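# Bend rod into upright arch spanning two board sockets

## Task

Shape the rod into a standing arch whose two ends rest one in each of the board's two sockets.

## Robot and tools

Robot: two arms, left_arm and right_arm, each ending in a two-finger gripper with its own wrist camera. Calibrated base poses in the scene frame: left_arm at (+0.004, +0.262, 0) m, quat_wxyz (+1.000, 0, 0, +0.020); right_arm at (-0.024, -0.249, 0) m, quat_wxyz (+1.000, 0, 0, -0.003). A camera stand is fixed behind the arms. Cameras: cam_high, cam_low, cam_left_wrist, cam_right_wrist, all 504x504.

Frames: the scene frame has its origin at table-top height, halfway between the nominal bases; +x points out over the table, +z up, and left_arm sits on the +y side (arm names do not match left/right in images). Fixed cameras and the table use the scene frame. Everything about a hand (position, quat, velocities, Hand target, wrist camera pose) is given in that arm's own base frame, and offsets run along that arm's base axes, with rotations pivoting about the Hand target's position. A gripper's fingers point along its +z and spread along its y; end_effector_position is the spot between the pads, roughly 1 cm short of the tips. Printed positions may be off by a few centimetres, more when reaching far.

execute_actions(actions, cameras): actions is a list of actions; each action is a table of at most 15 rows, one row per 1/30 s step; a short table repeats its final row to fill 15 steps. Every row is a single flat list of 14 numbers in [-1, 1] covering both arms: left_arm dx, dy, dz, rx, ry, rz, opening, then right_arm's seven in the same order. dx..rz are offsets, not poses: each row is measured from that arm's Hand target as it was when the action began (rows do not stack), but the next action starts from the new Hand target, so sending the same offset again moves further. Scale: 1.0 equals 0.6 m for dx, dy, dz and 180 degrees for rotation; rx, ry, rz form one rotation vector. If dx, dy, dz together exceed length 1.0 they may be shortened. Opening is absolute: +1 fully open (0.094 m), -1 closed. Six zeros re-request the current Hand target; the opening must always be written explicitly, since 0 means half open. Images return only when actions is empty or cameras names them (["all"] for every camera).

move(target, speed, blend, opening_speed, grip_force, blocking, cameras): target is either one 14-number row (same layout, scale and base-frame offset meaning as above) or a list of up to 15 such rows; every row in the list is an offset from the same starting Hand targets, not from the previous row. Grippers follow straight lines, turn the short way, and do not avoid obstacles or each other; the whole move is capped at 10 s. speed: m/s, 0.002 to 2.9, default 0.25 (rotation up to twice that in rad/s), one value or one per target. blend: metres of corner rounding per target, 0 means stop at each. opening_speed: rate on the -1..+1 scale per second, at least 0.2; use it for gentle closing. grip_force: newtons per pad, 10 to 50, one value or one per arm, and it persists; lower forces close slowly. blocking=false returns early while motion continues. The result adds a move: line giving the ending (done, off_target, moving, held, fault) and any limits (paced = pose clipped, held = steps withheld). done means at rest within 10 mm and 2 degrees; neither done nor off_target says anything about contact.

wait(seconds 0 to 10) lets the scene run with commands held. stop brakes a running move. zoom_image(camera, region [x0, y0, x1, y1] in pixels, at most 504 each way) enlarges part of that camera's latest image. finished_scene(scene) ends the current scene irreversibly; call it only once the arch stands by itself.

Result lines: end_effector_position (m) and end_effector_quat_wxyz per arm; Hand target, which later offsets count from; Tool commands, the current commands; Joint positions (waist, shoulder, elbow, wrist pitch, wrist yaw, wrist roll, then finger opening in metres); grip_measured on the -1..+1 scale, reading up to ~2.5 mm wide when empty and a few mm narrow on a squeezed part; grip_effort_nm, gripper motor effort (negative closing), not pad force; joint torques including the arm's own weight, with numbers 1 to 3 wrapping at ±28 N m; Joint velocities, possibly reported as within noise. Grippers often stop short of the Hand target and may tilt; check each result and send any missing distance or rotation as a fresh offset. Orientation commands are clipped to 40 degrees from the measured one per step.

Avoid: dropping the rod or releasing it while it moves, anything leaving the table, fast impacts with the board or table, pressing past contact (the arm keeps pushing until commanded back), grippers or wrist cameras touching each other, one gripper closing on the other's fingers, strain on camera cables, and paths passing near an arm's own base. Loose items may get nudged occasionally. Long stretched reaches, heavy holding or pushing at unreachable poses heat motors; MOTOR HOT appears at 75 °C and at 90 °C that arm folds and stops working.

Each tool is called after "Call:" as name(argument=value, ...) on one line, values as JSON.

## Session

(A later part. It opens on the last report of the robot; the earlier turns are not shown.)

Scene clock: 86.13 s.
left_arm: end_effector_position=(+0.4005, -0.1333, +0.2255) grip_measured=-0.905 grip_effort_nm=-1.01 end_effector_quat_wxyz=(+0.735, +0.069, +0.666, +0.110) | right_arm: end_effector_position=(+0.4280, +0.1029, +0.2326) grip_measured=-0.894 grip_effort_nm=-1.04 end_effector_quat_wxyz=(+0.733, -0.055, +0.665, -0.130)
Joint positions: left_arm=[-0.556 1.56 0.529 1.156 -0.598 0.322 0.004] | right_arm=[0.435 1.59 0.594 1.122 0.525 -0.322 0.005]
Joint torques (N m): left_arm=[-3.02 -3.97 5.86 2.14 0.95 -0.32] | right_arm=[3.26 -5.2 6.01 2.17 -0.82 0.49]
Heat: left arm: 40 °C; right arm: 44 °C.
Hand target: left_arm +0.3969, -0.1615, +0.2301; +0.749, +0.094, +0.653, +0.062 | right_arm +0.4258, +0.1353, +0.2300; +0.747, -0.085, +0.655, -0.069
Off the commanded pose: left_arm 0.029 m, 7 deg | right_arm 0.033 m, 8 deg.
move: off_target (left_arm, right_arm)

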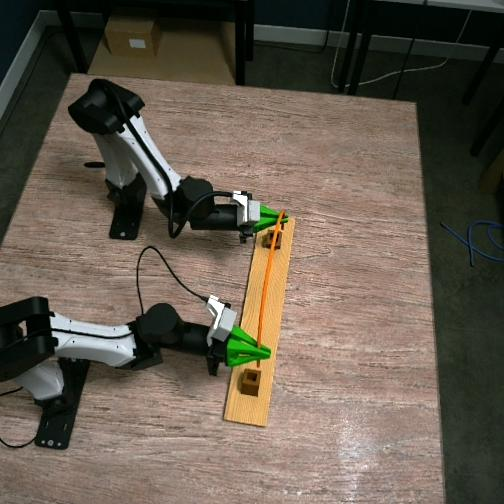

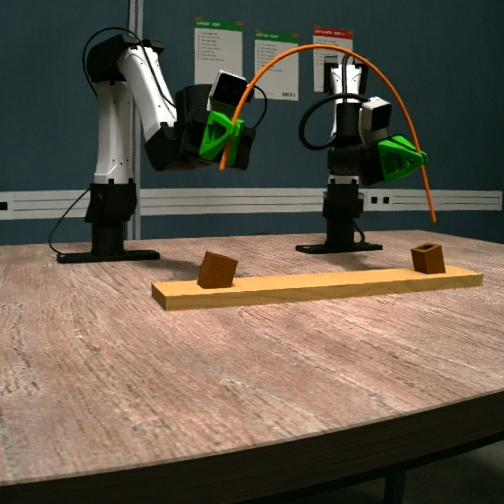

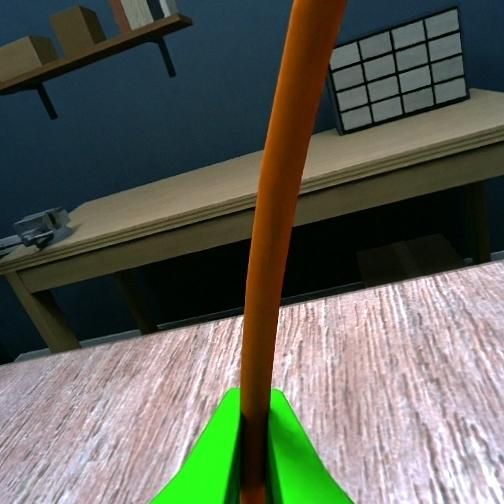

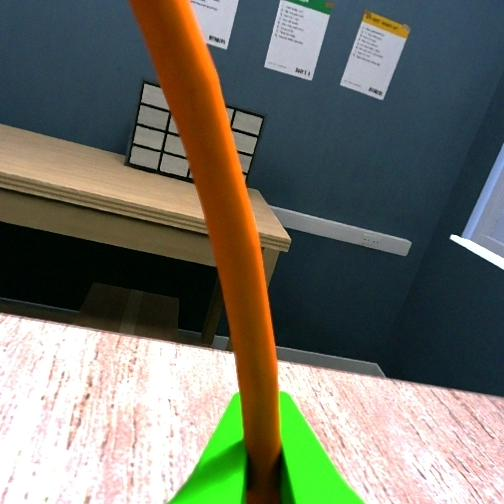

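Call:
move(target=[-0.021,0.02,-0.042,0,0.012,0,-1,-0.026,-0.01,-0.142,0,0.012,0,-1], speed=0.08, cameras=["all"])

Call:
zoom_image(camera="cam_high", region=[210, 190, 310, 290])

Call:
zoom_image(camera="cam_high", region=[200, 330, 300, 430])

Call:
zoom_image(camera="cam_low", region=[130, 150, 280, 300])

Call:
zoom_image(camera="cam_low", region=[340, 140, 490, 290])

Scene clock: 100.10 s.
left_arm: end_effector_position=(+0.3868, -0.1248, +0.1932) grip_measured=-0.905 grip_effort_nm=-1.01 end_effector_quat_wxyz=(+0.711, +0.087, +0.687, +0.121) | right_arm: end_effector_position=(+0.4138, +0.1024, +0.1403) grip_measured=-0.894 grip_effort_nm=-1.04 end_effector_quat_wxyz=(+0.712, -0.066, +0.688, -0.124)
Joint positions: left_arm=[-0.556 1.56 0.435 1.175 -0.598 0.322 0.004] | right_arm=[0.449 1.888 0.445 1.495 0.525 -0.293 0.005]
Joint torques (N m): left_arm=[-2.14 -4.23 5.55 2.39 0.99 -0.63] | right_arm=[2.77 -6.05 3.93 2.46 -0.7 0.41]
Heat: left arm: 39 °C; right arm: 44 °C.
Hand target: left_arm +0.3842, -0.1495, +0.2048; +0.737, +0.095, +0.667, +0.060 | right_arm +0.4103, +0.1294, +0.1450; +0.735, -0.086, +0.669, -0.067
Off the commanded pose: left_arm 0.027 m, 8 deg | right_arm 0.028 m, 8 deg.
joint sent to its limit (right arm) — joint 4 (wrist pitch), upper limit. The joint targets still meet the commanded pose.
move: off_target (left_arm, right_arm)

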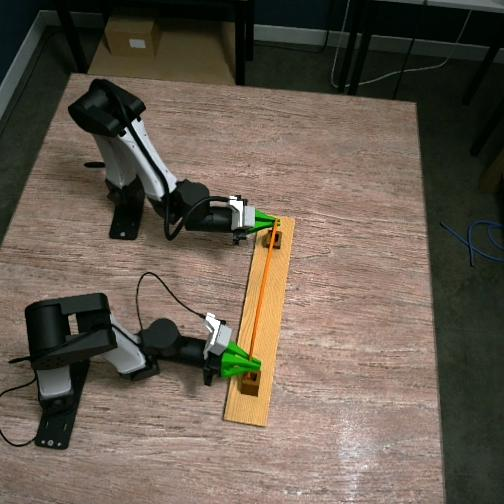

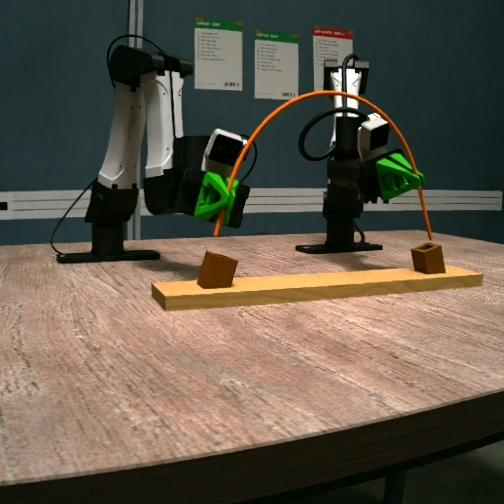

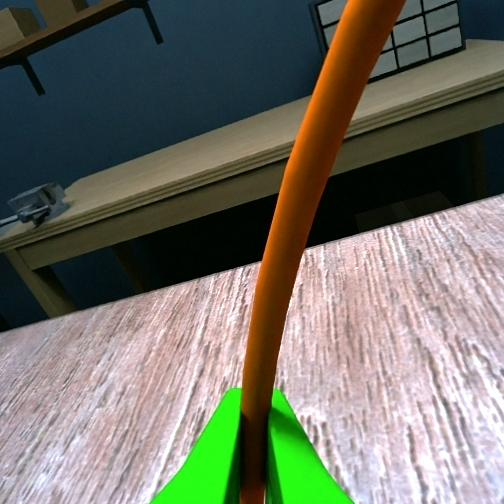

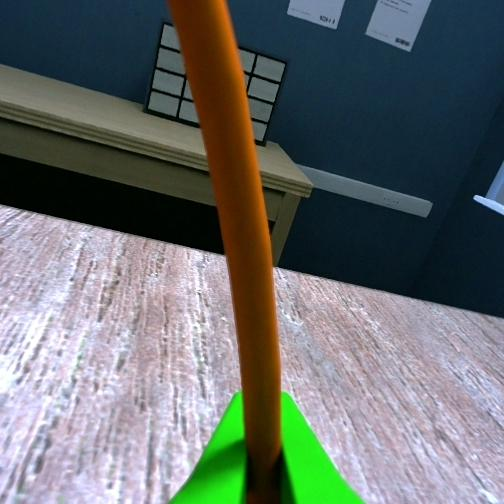

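Scaled by 5.040 from the camera's 504x504 image, which has a finer 720x720 frame.

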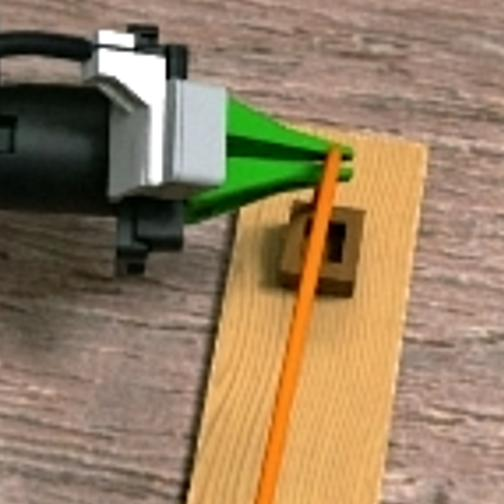

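Scaled by 5.040 from the camera's 504x504 image, which has a finer 720x720 frame.

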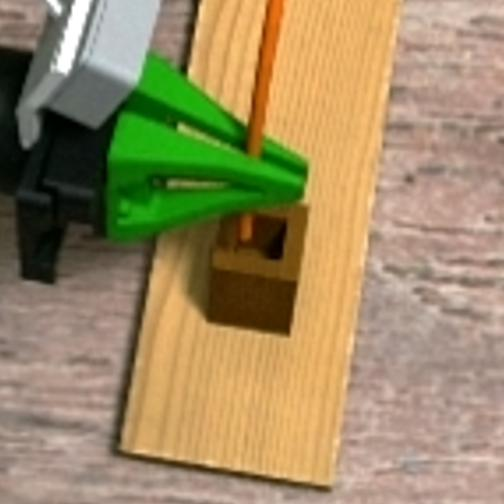

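Scaled by 3.360 from the camera's 504x504 image, which has a finer 720x720 frame.

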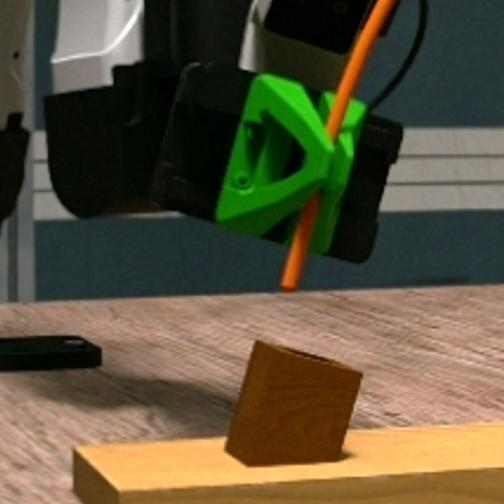

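Scaled by 3.360 from the camera's 504x504 image, which has a finer 720x720 frame.

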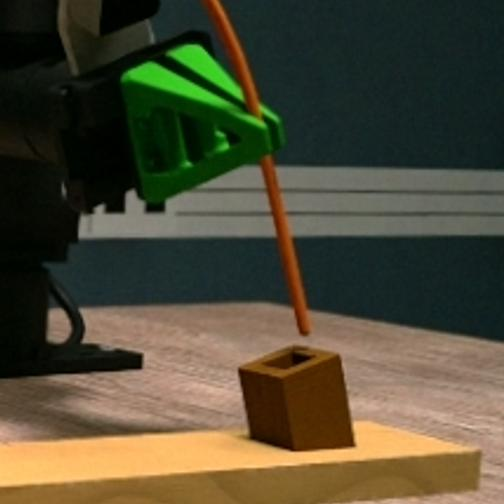

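Call:
zoom_image(camera="cam_high", region=[255, 210, 295, 250])

Call:
zoom_image(camera="cam_low", region=[400, 220, 460, 280])

Scaled by 12.600 from the camera's 504x504 image, which has a finer 720x720 frame.

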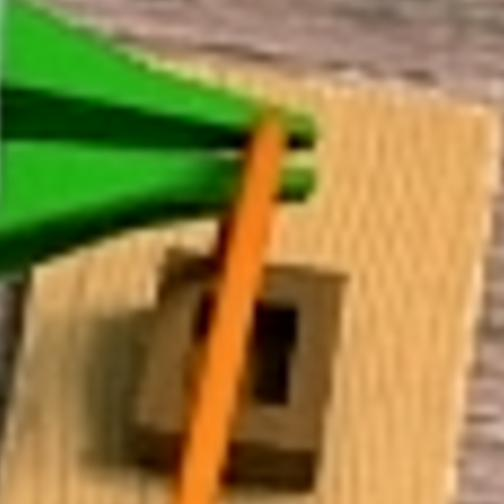

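Scaled by 8.400 from the camera's 504x504 image, which has a finer 720x720 frame.

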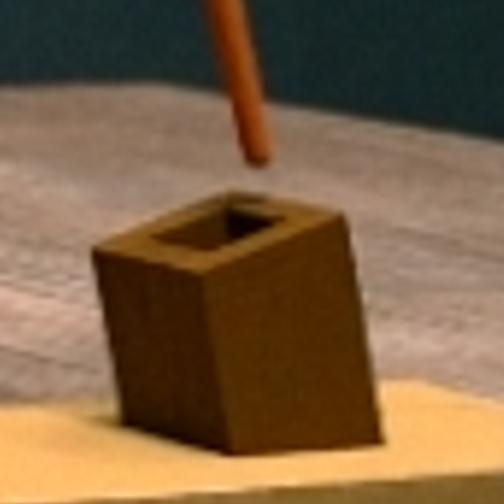

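Call:
move(target=[0.012,-0.021,0.0,0,0,0,-1,0.0125,0.018,-0.033,0,0,0,-1], speed=0.05, cameras=["cam_high","cam_low"])

Call:
zoom_image(camera="cam_high", region=[255, 210, 295, 250])

Call:
zoom_image(camera="cam_high", region=[230, 350, 280, 400])

Call:
zoom_image(camera="cam_low", region=[190, 220, 250, 280])

Call:
zoom_image(camera="cam_low", region=[400, 220, 460, 280])

Scene clock: 111.60 s.
left_arm: end_effector_position=(+0.3893, -0.1301, +0.1846) grip_measured=-0.905 grip_effort_nm=-1.00 end_effector_quat_wxyz=(+0.705, +0.090, +0.692, +0.125) | right_arm: end_effector_position=(+0.4134, +0.1066, +0.1136) grip_measured=-0.894 grip_effort_nm=-1.04 end_effector_quat_wxyz=(+0.692, -0.065, +0.708, -0.125)
Joint positions: left_arm=[-0.57 1.599 0.448 1.181 -0.616 0.322 0.004] | right_arm=[0.47 1.961 0.451 1.495 0.557 -0.263 0.005]
Joint torques (N m): left_arm=[-3.1 -4.08 8.27 2.37 0.94 -0.59] | right_arm=[3.15 -5.82 6.67 2.46 -0.71 0.29]
Heat: left arm: 39 °C; right arm: 48 °C.
Hand target: left_arm +0.3915, -0.1620, +0.2050; +0.737, +0.095, +0.667, +0.060 | right_arm +0.4177, +0.1401, +0.1250; +0.735, -0.086, +0.669, -0.067
Off the commanded pose: left_arm 0.038 m, 9 deg | right_arm 0.036 m, 10 deg.
joint sent to its limit (right arm) — joint 4 (wrist pitch), upper limit. The joint targets are off in orientation, not in position.
move: off_target (left_arm, right_arm)
Images, in order (width x height): cam_high 504x504, cam_low 504x504.

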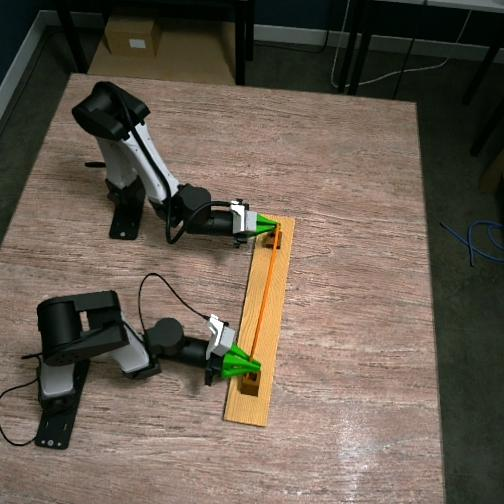

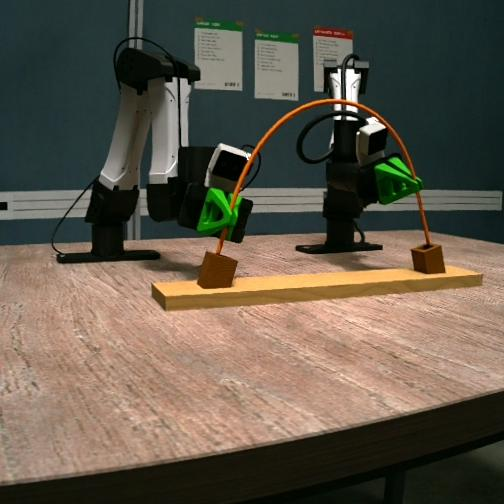

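Scaled by 12.600 from the camera's 504x504 image, which has a finer 720x720 frame.

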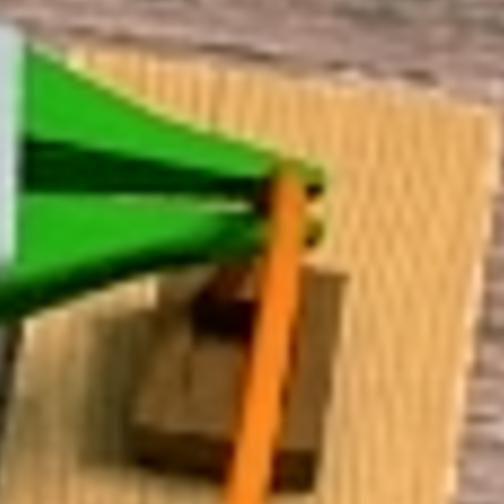

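Scaled by 10.080 from the camera's 504x504 image, which has a finer 720x720 frame.

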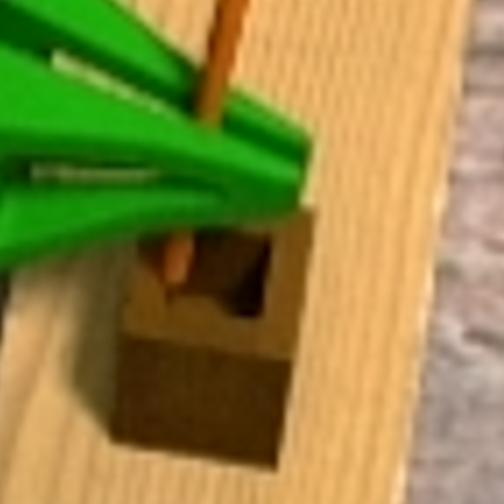

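Scaled by 8.400 from the camera's 504x504 image, which has a finer 720x720 frame.

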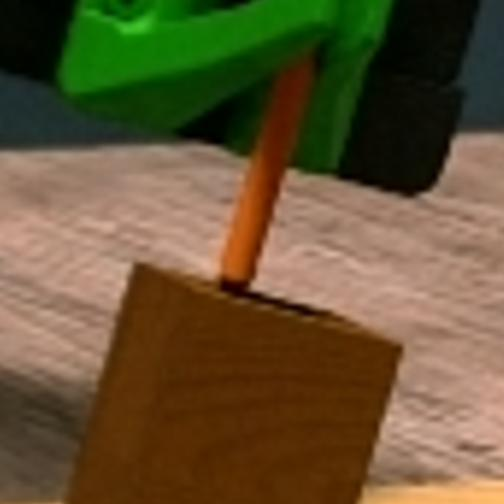

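Scaled by 8.400 from the camera's 504x504 image, which has a finer 720x720 frame.

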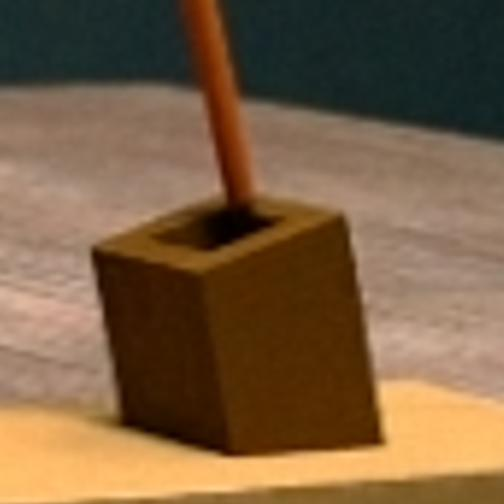

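Call:
move(target=[0.0,0.003,-0.03,0,0,0,-1,0.012,0,-0.03,0,0.02,0,-1], speed=0.05, cameras=["cam_high","cam_low"])

Call:
zoom_image(camera="cam_high", region=[255, 210, 295, 250])

Call:
zoom_image(camera="cam_high", region=[230, 350, 280, 400])

Call:
zoom_image(camera="cam_low", region=[190, 220, 250, 280])

Call:
zoom_image(camera="cam_low", region=[400, 220, 460, 280])

Scene clock: 115.57 s.
left_arm: end_effector_position=(+0.3933, -0.1320, +0.1740) grip_measured=-0.905 grip_effort_nm=-1.01 end_effector_quat_wxyz=(+0.709, +0.086, +0.689, +0.124) | right_arm: end_effector_position=(+0.4180, +0.1089, +0.0947) grip_measured=-0.894 grip_effort_nm=-1.04 end_effector_quat_wxyz=(+0.679, -0.066, +0.721, -0.123)
Joint positions: left_arm=[-0.57 1.682 0.448 1.278 -0.619 0.322 0.004] | right_arm=[0.47 2.025 0.474 1.495 0.557 -0.241 0.005]
Joint torques (N m): left_arm=[-2.54 -4.41 5.7 2.45 1.01 -0.61] | right_arm=[2.15 -6.5 6.64 2.47 -0.82 0.24]
Heat: left arm: 39 °C; right arm: 49 °C.
Hand target: left_arm +0.3915, -0.1602, +0.1869; +0.737, +0.095, +0.667, +0.061 | right_arm +0.4249, +0.1401, +0.1070; +0.714, -0.088, +0.692, -0.065
Off the commanded pose: left_arm 0.031 m, 8 deg | right_arm 0.034 m, 9 deg.
joint sent to its limit (right arm) — joint 4 (wrist pitch), upper limit. The joint targets still meet the commanded pose.
move: off_target (left_arm, right_arm)
Images, in order (width x height): cam_high 504x504, cam_low 504x504.

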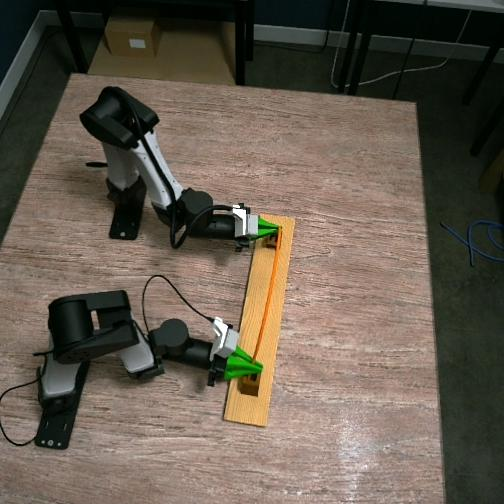

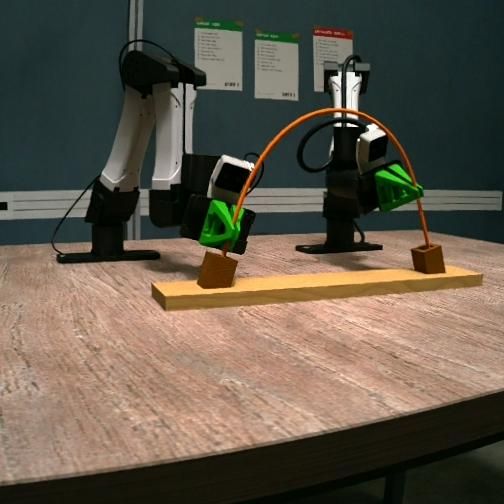

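Scaled by 12.600 from the camera's 504x504 image, which has a finer 720x720 frame.

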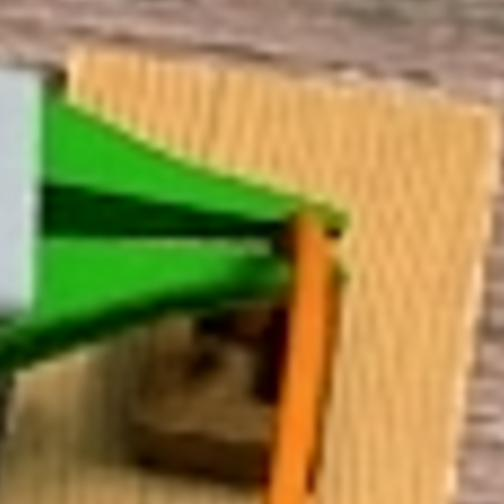

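Scaled by 10.080 from the camera's 504x504 image, which has a finer 720x720 frame.

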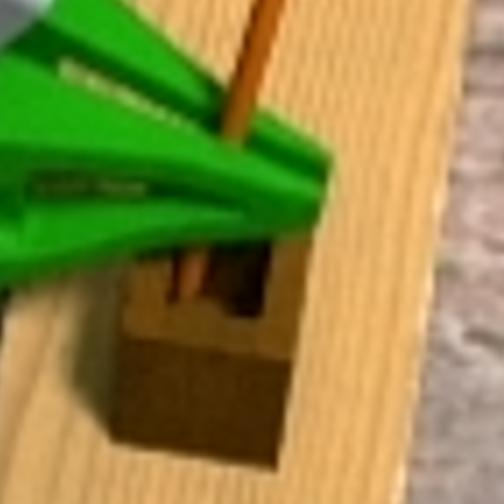

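Scaled by 8.400 from the camera's 504x504 image, which has a finer 720x720 frame.

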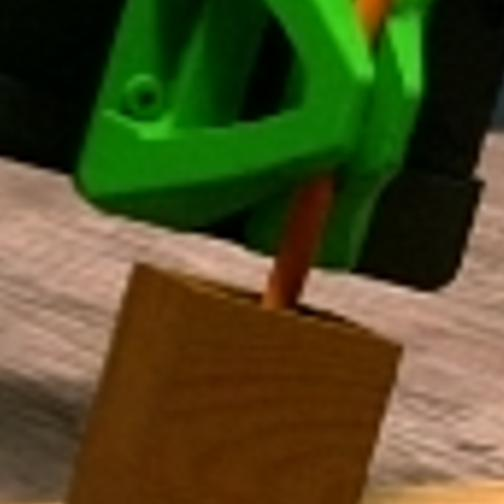

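Scaled by 8.400 from the camera's 504x504 image, which has a finer 720x720 frame.

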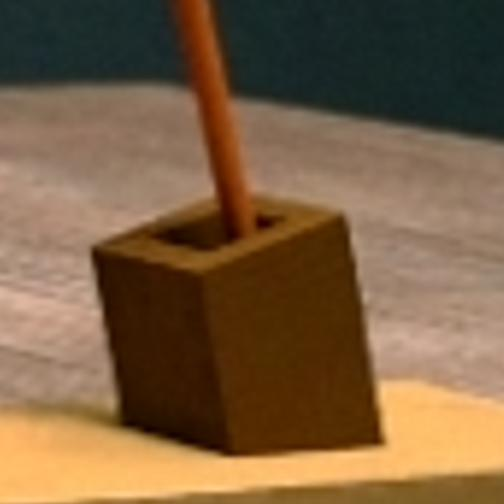

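Call:
move(target=[0.0,0.008,-0.06,0,0,0,-1,0.0,-0.004,-0.01,0,0.0,0,-1], speed=0.05, cameras=["cam_high","cam_low"])

Call:
zoom_image(camera="cam_high", region=[255, 210, 295, 250])

Call:
zoom_image(camera="cam_low", region=[190, 220, 250, 280])

Call:
zoom_image(camera="cam_low", region=[400, 220, 460, 280])

Scene clock: 118.83 s.
left_arm: end_effector_position=(+0.3935, -0.1331, +0.1494) grip_measured=-0.905 grip_effort_nm=-1.01 end_effector_quat_wxyz=(+0.715, +0.082, +0.684, +0.118) | right_arm: end_effector_position=(+0.4178, +0.1088, +0.0904) grip_measured=-0.894 grip_effort_nm=-1.04 end_effector_quat_wxyz=(+0.676, -0.066, +0.724, -0.123)
Joint positions: left_arm=[-0.57 1.837 0.424 1.475 -0.613 0.32 0.004] | right_arm=[0.47 2.035 0.474 1.495 0.557 -0.236 0.005]
Joint torques (N m): left_arm=[-1.35 -2.7 3.59 2.61 1.09 -0.61] | right_arm=[1.65 -6.35 6.34 2.47 -0.85 0.22]
Heat: left arm: 39 °C; right arm: 50 °C.
Hand target: left_arm +0.3915, -0.1554, +0.1509; +0.737, +0.095, +0.667, +0.060 | right_arm +0.4249, +0.1377, +0.1010; +0.714, -0.088, +0.692, -0.065
Off the commanded pose: left_arm 0.022 m, 7 deg | right_arm 0.032 m, 9 deg.
joint sent to its limit (right arm) — joint 4 (wrist pitch), upper limit. The joint targets still meet the commanded pose.
move: off_target (left_arm, right_arm)
Images, in order (width x height): cam_high 504x504, cam_low 504x504.

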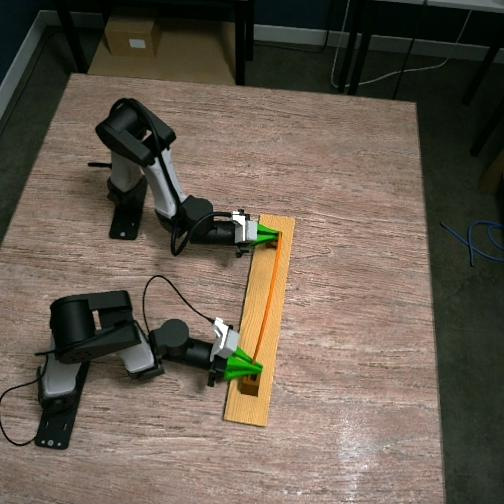

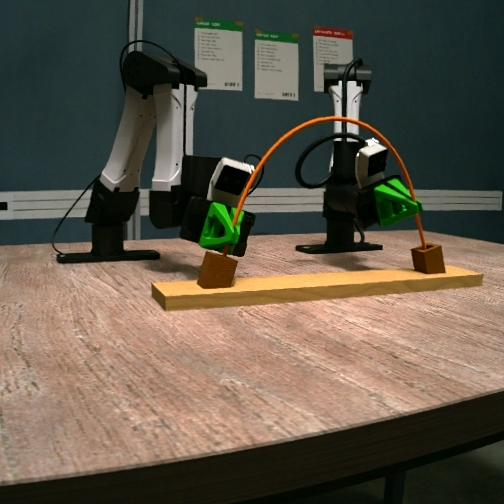

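Scaled by 12.600 from the camera's 504x504 image, which has a finer 720x720 frame.

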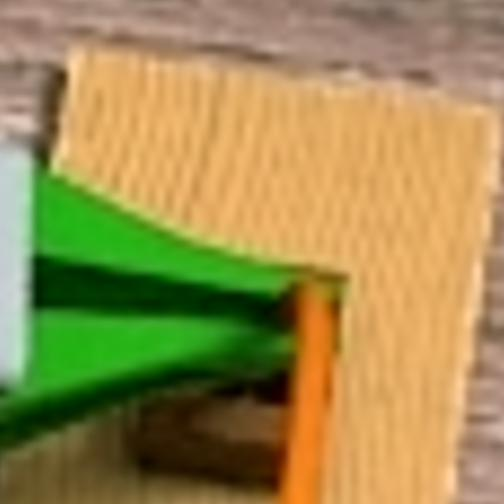

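Scaled by 8.400 from the camera's 504x504 image, which has a finer 720x720 frame.

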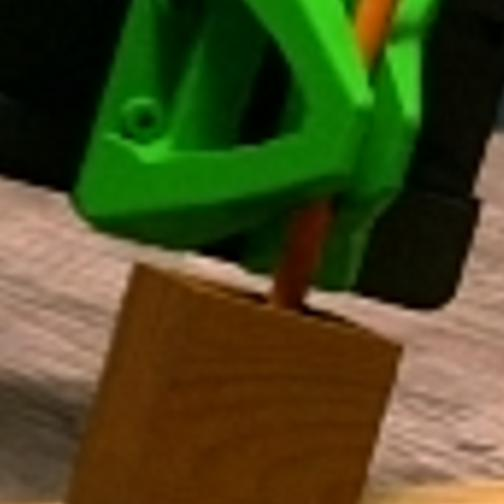

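Scaled by 8.400 from the camera's 504x504 image, which has a finer 720x720 frame.

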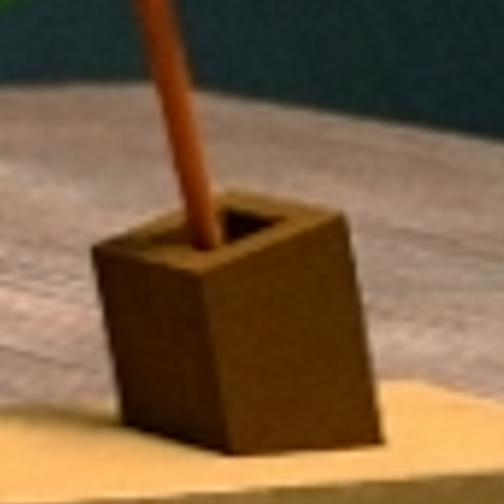

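Call:
move(target=[-0.005,0.025,-0.05,0,0,0,-1,0.0,-0.008,-0.006,0,0.0,0,-1], speed=0.05, cameras=["cam_high","cam_low"])

Call:
zoom_image(camera="cam_low", region=[190, 220, 250, 280])

Call:
zoom_image(camera="cam_low", region=[380, 200, 460, 280])

Scene clock: 121.47 s.
left_arm: end_effector_position=(+0.3973, -0.1373, +0.1433) grip_measured=-0.905 grip_effort_nm=-1.01 end_effector_quat_wxyz=(+0.715, +0.101, +0.684, +0.100) | right_arm: end_effector_position=(+0.4191, +0.1035, +0.0904) grip_measured=-0.894 grip_effort_nm=-1.04 end_effector_quat_wxyz=(+0.675, -0.060, +0.724, -0.126)
Joint positions: left_arm=[-0.547 1.859 0.424 1.486 -0.54 0.312 0.004] | right_arm=[0.457 2.035 0.474 1.495 0.557 -0.232 0.005]
Joint torques (N m): left_arm=[0.36 0.24 -0.62 2.88 0.69 -0.95] | right_arm=[1.57 -6.02 5.61 2.47 -0.96 0.26]
Heat: left arm: 39 °C; right arm: 50 °C.
Hand target: left_arm +0.3885, -0.1405, +0.1210; +0.737, +0.095, +0.667, +0.060 | right_arm +0.4249, +0.1328, +0.0974; +0.714, -0.088, +0.692, -0.065
Off the commanded pose: left_arm 0.024 m, 6 deg | right_arm 0.031 m, 10 deg.
joint sent to its limit (left arm) — joint 4 (wrist pitch), upper limit. The joint targets are off in orientation, not in position.
joint sent to its limit (right arm) — joint 4 (wrist pitch), upper limit. The joint targets still meet the commanded pose.
move: off_target (left_arm, right_arm)
Images, in order (width x height): cam_high 504x504, cam_low 504x504.

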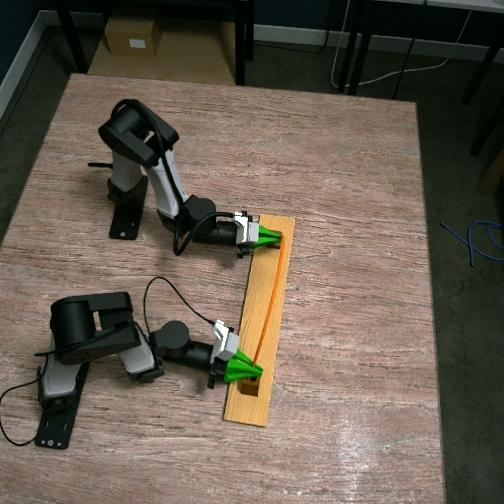

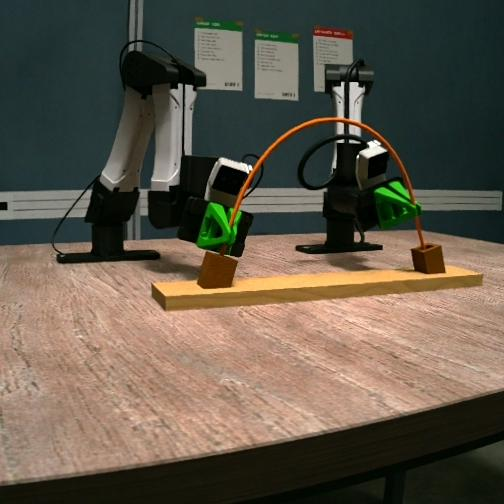

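Scaled by 8.400 from the camera's 504x504 image, which has a finer 720x720 frame.

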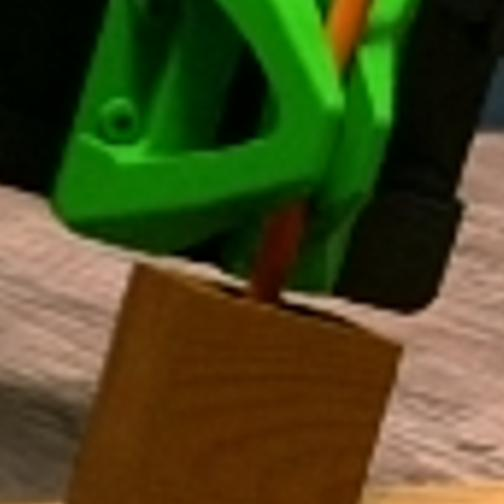

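Scaled by 6.300 from the camera's 504x504 image, which has a finer 720x720 frame.

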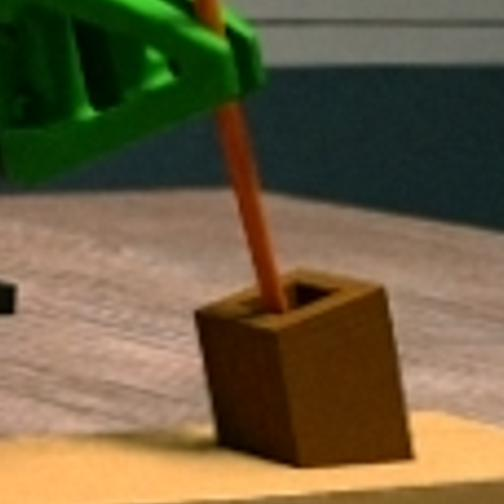

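Call:
move(target=[0.008,0.0,0.025,0,0,0,-1,-0.008,-0.045,-0.01,0,0.0,0,-1], speed=0.04, cameras=["cam_high","cam_low"])

Call:
zoom_image(camera="cam_low", region=[180, 200, 260, 280])

Call:
zoom_image(camera="cam_low", region=[380, 200, 460, 280])

Scene clock: 126.10 s.
left_arm: end_effector_position=(+0.3995, -0.1375, +0.1455) grip_measured=-0.905 grip_effort_nm=-1.01 end_effector_quat_wxyz=(+0.718, +0.104, +0.682, +0.097) | right_arm: end_effector_position=(+0.4228, +0.0937, +0.0840) grip_measured=-0.894 grip_effort_nm=-1.04 end_effector_quat_wxyz=(+0.671, -0.080, +0.730, -0.105)
Joint positions: left_arm=[-0.537 1.857 0.429 1.485 -0.519 0.313 0.004] | right_arm=[0.387 2.035 0.454 1.495 0.432 -0.228 0.005]
Joint torques (N m): left_arm=[0.5 -1.5 0.68 2.89 0.63 -0.74] | right_arm=[0.4 -8.29 2.32 2.51 -0.58 0.33]
Heat: left arm: 38 °C; right arm: 51 °C.
Hand target: left_arm +0.3933, -0.1405, +0.1359; +0.737, +0.095, +0.667, +0.060 | right_arm +0.4201, +0.1060, +0.0914; +0.714, -0.088, +0.692, -0.065
Off the commanded pose: left_arm 0.012 m, 5 deg | right_arm 0.014 m, 8 deg.
joint sent to its limit (left arm) — joint 4 (wrist pitch), upper limit. The joint targets still meet the commanded pose.
joint sent to its limit (right arm) — joint 4 (wrist pitch), upper limit. The joint targets are off in orientation, not in position.
move: off_target (left_arm, right_arm)
Images, in order (width x height): cam_high 504x504, cam_low 504x504.

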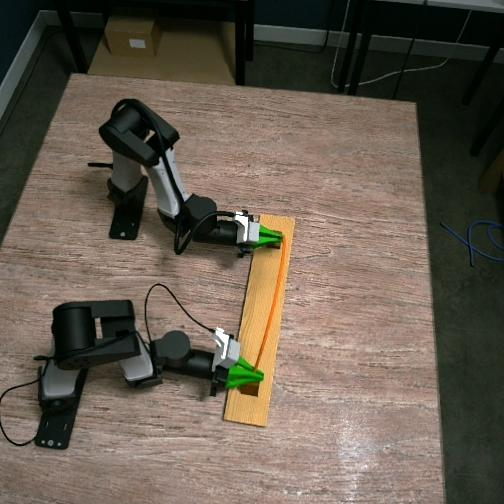

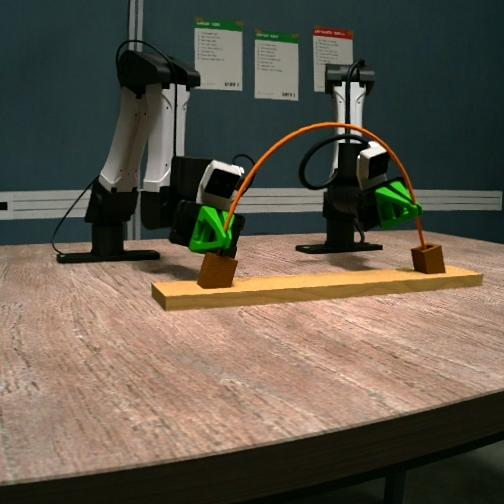

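Scaled by 6.300 from the camera's 504x504 image, which has a finer 720x720 frame.

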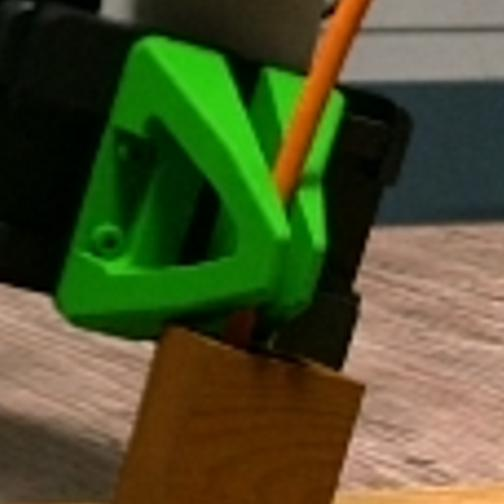

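Scaled by 6.300 from the camera's 504x504 image, which has a finer 720x720 frame.

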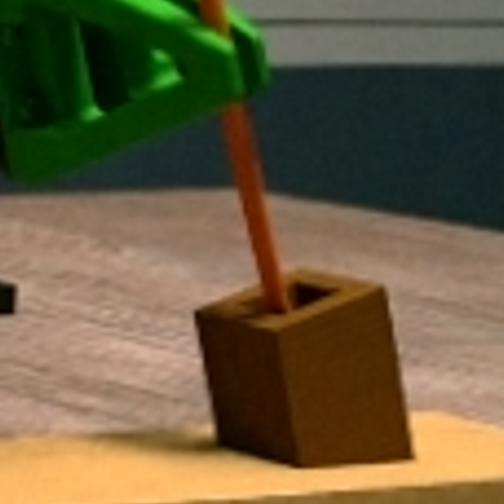

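Call:
move(target=[[0,0,0.0,0,0,0,-1,0.003,-0.022,-0.004,0,0.0,0,-1],[0,0,0.0,0,0,0,-1,0.003,-0.022,-0.004,0,0.0,0,-0.6]], speed=0.04, opening_speed=0.2, cameras=["cam_high","cam_low","cam_right_wrist"])

Call:
zoom_image(camera="cam_low", region=[180, 200, 260, 280])

Call:
zoom_image(camera="cam_high", region=[230, 340, 290, 400])

Scene clock: 131.53 s.
left_arm: end_effector_position=(+0.3995, -0.1375, +0.1455) grip_measured=-0.905 grip_effort_nm=-1.01 end_effector_quat_wxyz=(+0.718, +0.104, +0.682, +0.097) | right_arm: end_effector_position=(+0.4258, +0.0968, +0.0839) grip_measured=-0.602 grip_effort_nm=0.12 end_effector_quat_wxyz=(+0.674, -0.100, +0.728, -0.071)
Joint positions: left_arm=[-0.537 1.857 0.429 1.485 -0.519 0.313 0.004] | right_arm=[0.347 2.031 0.45 1.496 0.314 -0.216 0.019]
Joint torques (N m): left_arm=[0.46 -1.47 0.7 2.9 0.65 -0.74] | right_arm=[-0.47 -8.09 1.74 2.53 0.02 0.19]
Heat: left arm: 38 °C; right arm: 52 °C.
Hand target: left_arm +0.3933, -0.1405, +0.1359; +0.737, +0.095, +0.667, +0.060 | right_arm +0.4219, +0.0928, +0.0891; +0.714, -0.088, +0.692, -0.065
Off the commanded pose: left_arm 0.012 m, 5 deg | right_arm 0.008 m, 6 deg.
joint sent to its limit (left arm) — joint 4 (wrist pitch), upper limit. The joint targets still meet the commanded pose.
joint sent to its limit (right arm) — joint 4 (wrist pitch), upper limit. The joint targets are off in orientation, not in position.
move: off_target (left_arm, right_arm); target 2's new opening was sent with right_arm's hand 0.007 m and 7 deg from that target
Images, in order (width x height): cam_high 504x504, cam_low 504x504, cam_right_wrist 504x504.

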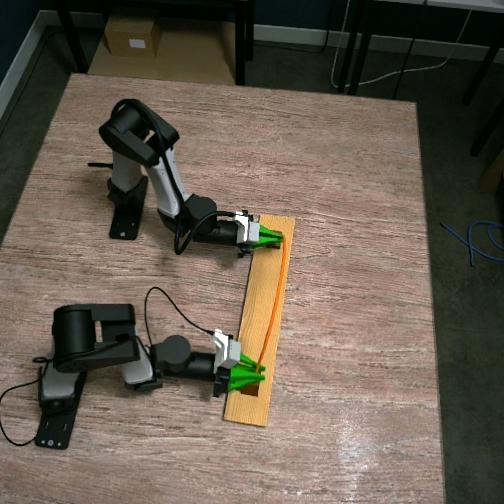

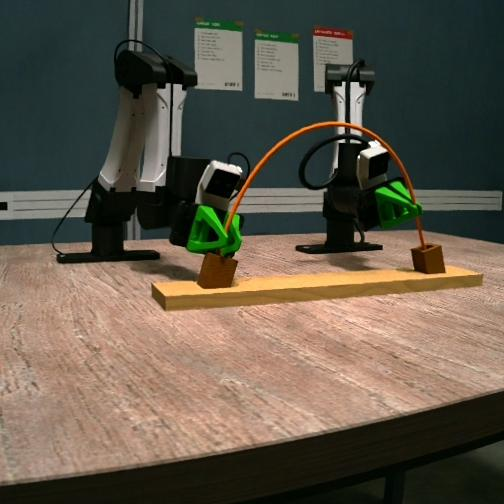

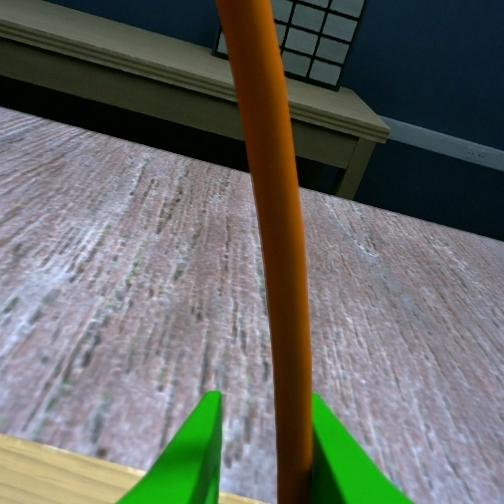

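Scaled by 6.300 from the camera's 504x504 image, which has a finer 720x720 frame.

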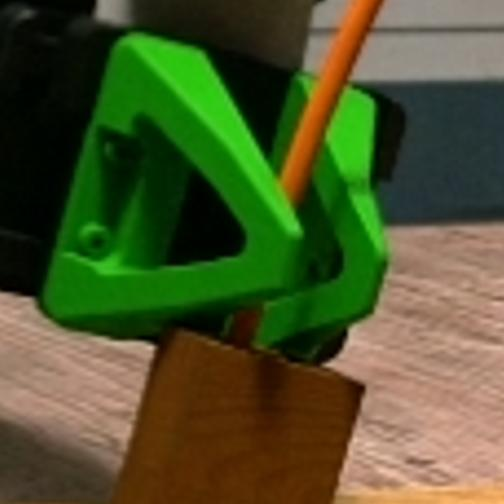

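Scaled by 8.400 from the camera's 504x504 image, which has a finer 720x720 frame.

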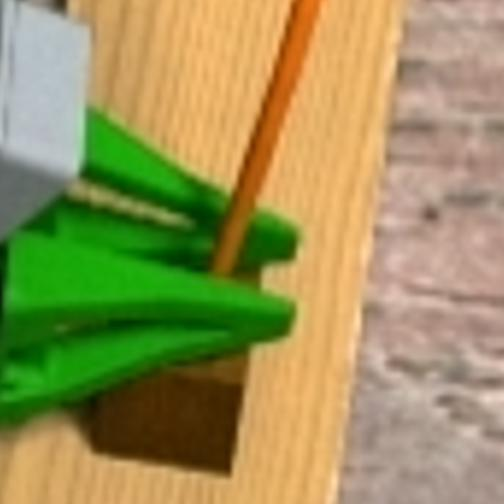

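Call:
move(target=[[0,0,0.0,0,0,0,-1,0.0,0.0,0.045,0,0.0,0,-0.5],[0,0,0.0,0,0,0,-1,-0.005,0.012,0.09,0.03,0.0,0,-0.5],[0,0,0.0,0,0,0,-1,-0.005,0.012,0.09,0.03,0.0,0,-1]], speed=0.06, opening_speed=0.4, cameras=["cam_high","cam_low","cam_right_wrist"])

Call:
zoom_image(camera="cam_low", region=[180, 200, 260, 280])

Call:
zoom_image(camera="cam_high", region=[230, 340, 290, 400])

Scene clock: 137.60 s.
left_arm: end_effector_position=(+0.3995, -0.1397, +0.1454) grip_measured=-0.905 grip_effort_nm=-1.01 end_effector_quat_wxyz=(+0.718, +0.112, +0.680, +0.096) | right_arm: end_effector_position=(+0.4214, +0.1030, +0.1337) grip_measured=-0.876 grip_effort_nm=-1.03 end_effector_quat_wxyz=(+0.711, -0.078, +0.698, -0.045)
Joint positions: left_arm=[-0.537 1.857 0.429 1.484 -0.506 0.324 0.004] | right_arm=[0.366 1.877 0.437 1.454 0.319 -0.179 0.006]
Joint torques (N m): left_arm=[0.54 -1.5 0.7 2.9 0.52 -0.88] | right_arm=[0.2 -11.17 3.85 1.87 0.18 0.46]
Heat: left arm: 37 °C; right arm: 52 °C.
Hand target: left_arm +0.3933, -0.1405, +0.1359; +0.737, +0.095, +0.667, +0.060 | right_arm +0.4190, +0.0999, +0.1430; +0.717, -0.054, +0.694, -0.032
Off the commanded pose: left_arm 0.011 m, 5 deg | right_arm 0.010 m, 3 deg.
joint sent to its limit (left arm) — joint 4 (wrist pitch), upper limit. The joint targets still meet the commanded pose.
move: off_target (left_arm, right_arm)
Images, in order (width x height): cam_high 504x504, cam_low 504x504, cam_right_wrist 504x504.

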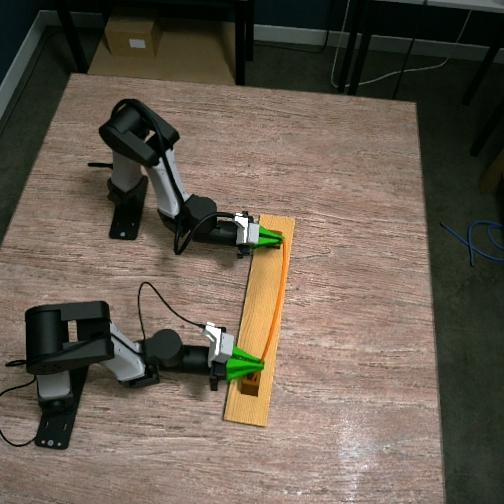

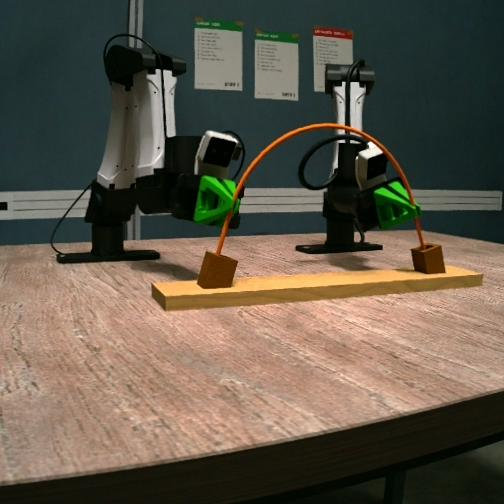

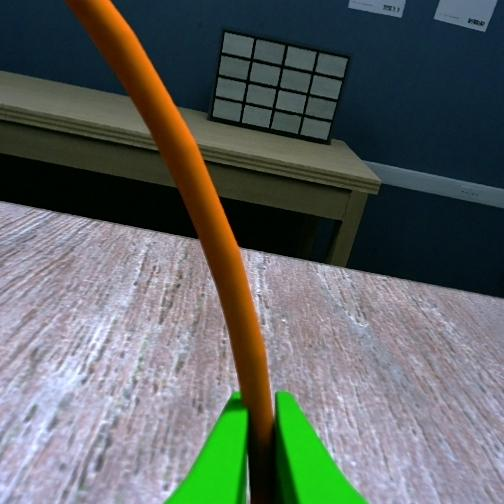

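Scaled by 6.300 from the camera's 504x504 image, which has a finer 720x720 frame.

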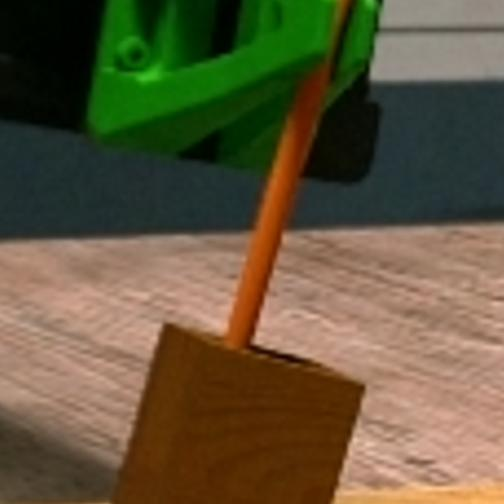

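Scaled by 8.400 from the camera's 504x504 image, which has a finer 720x720 frame.

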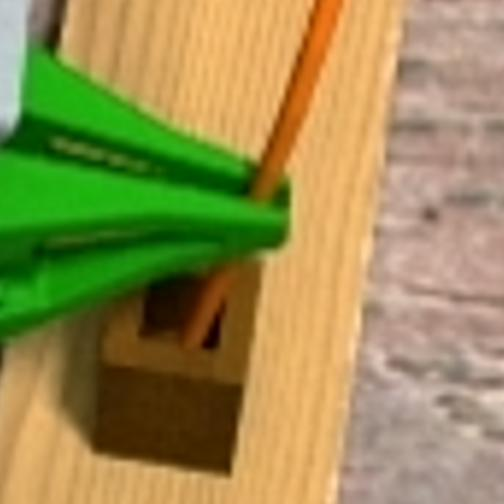

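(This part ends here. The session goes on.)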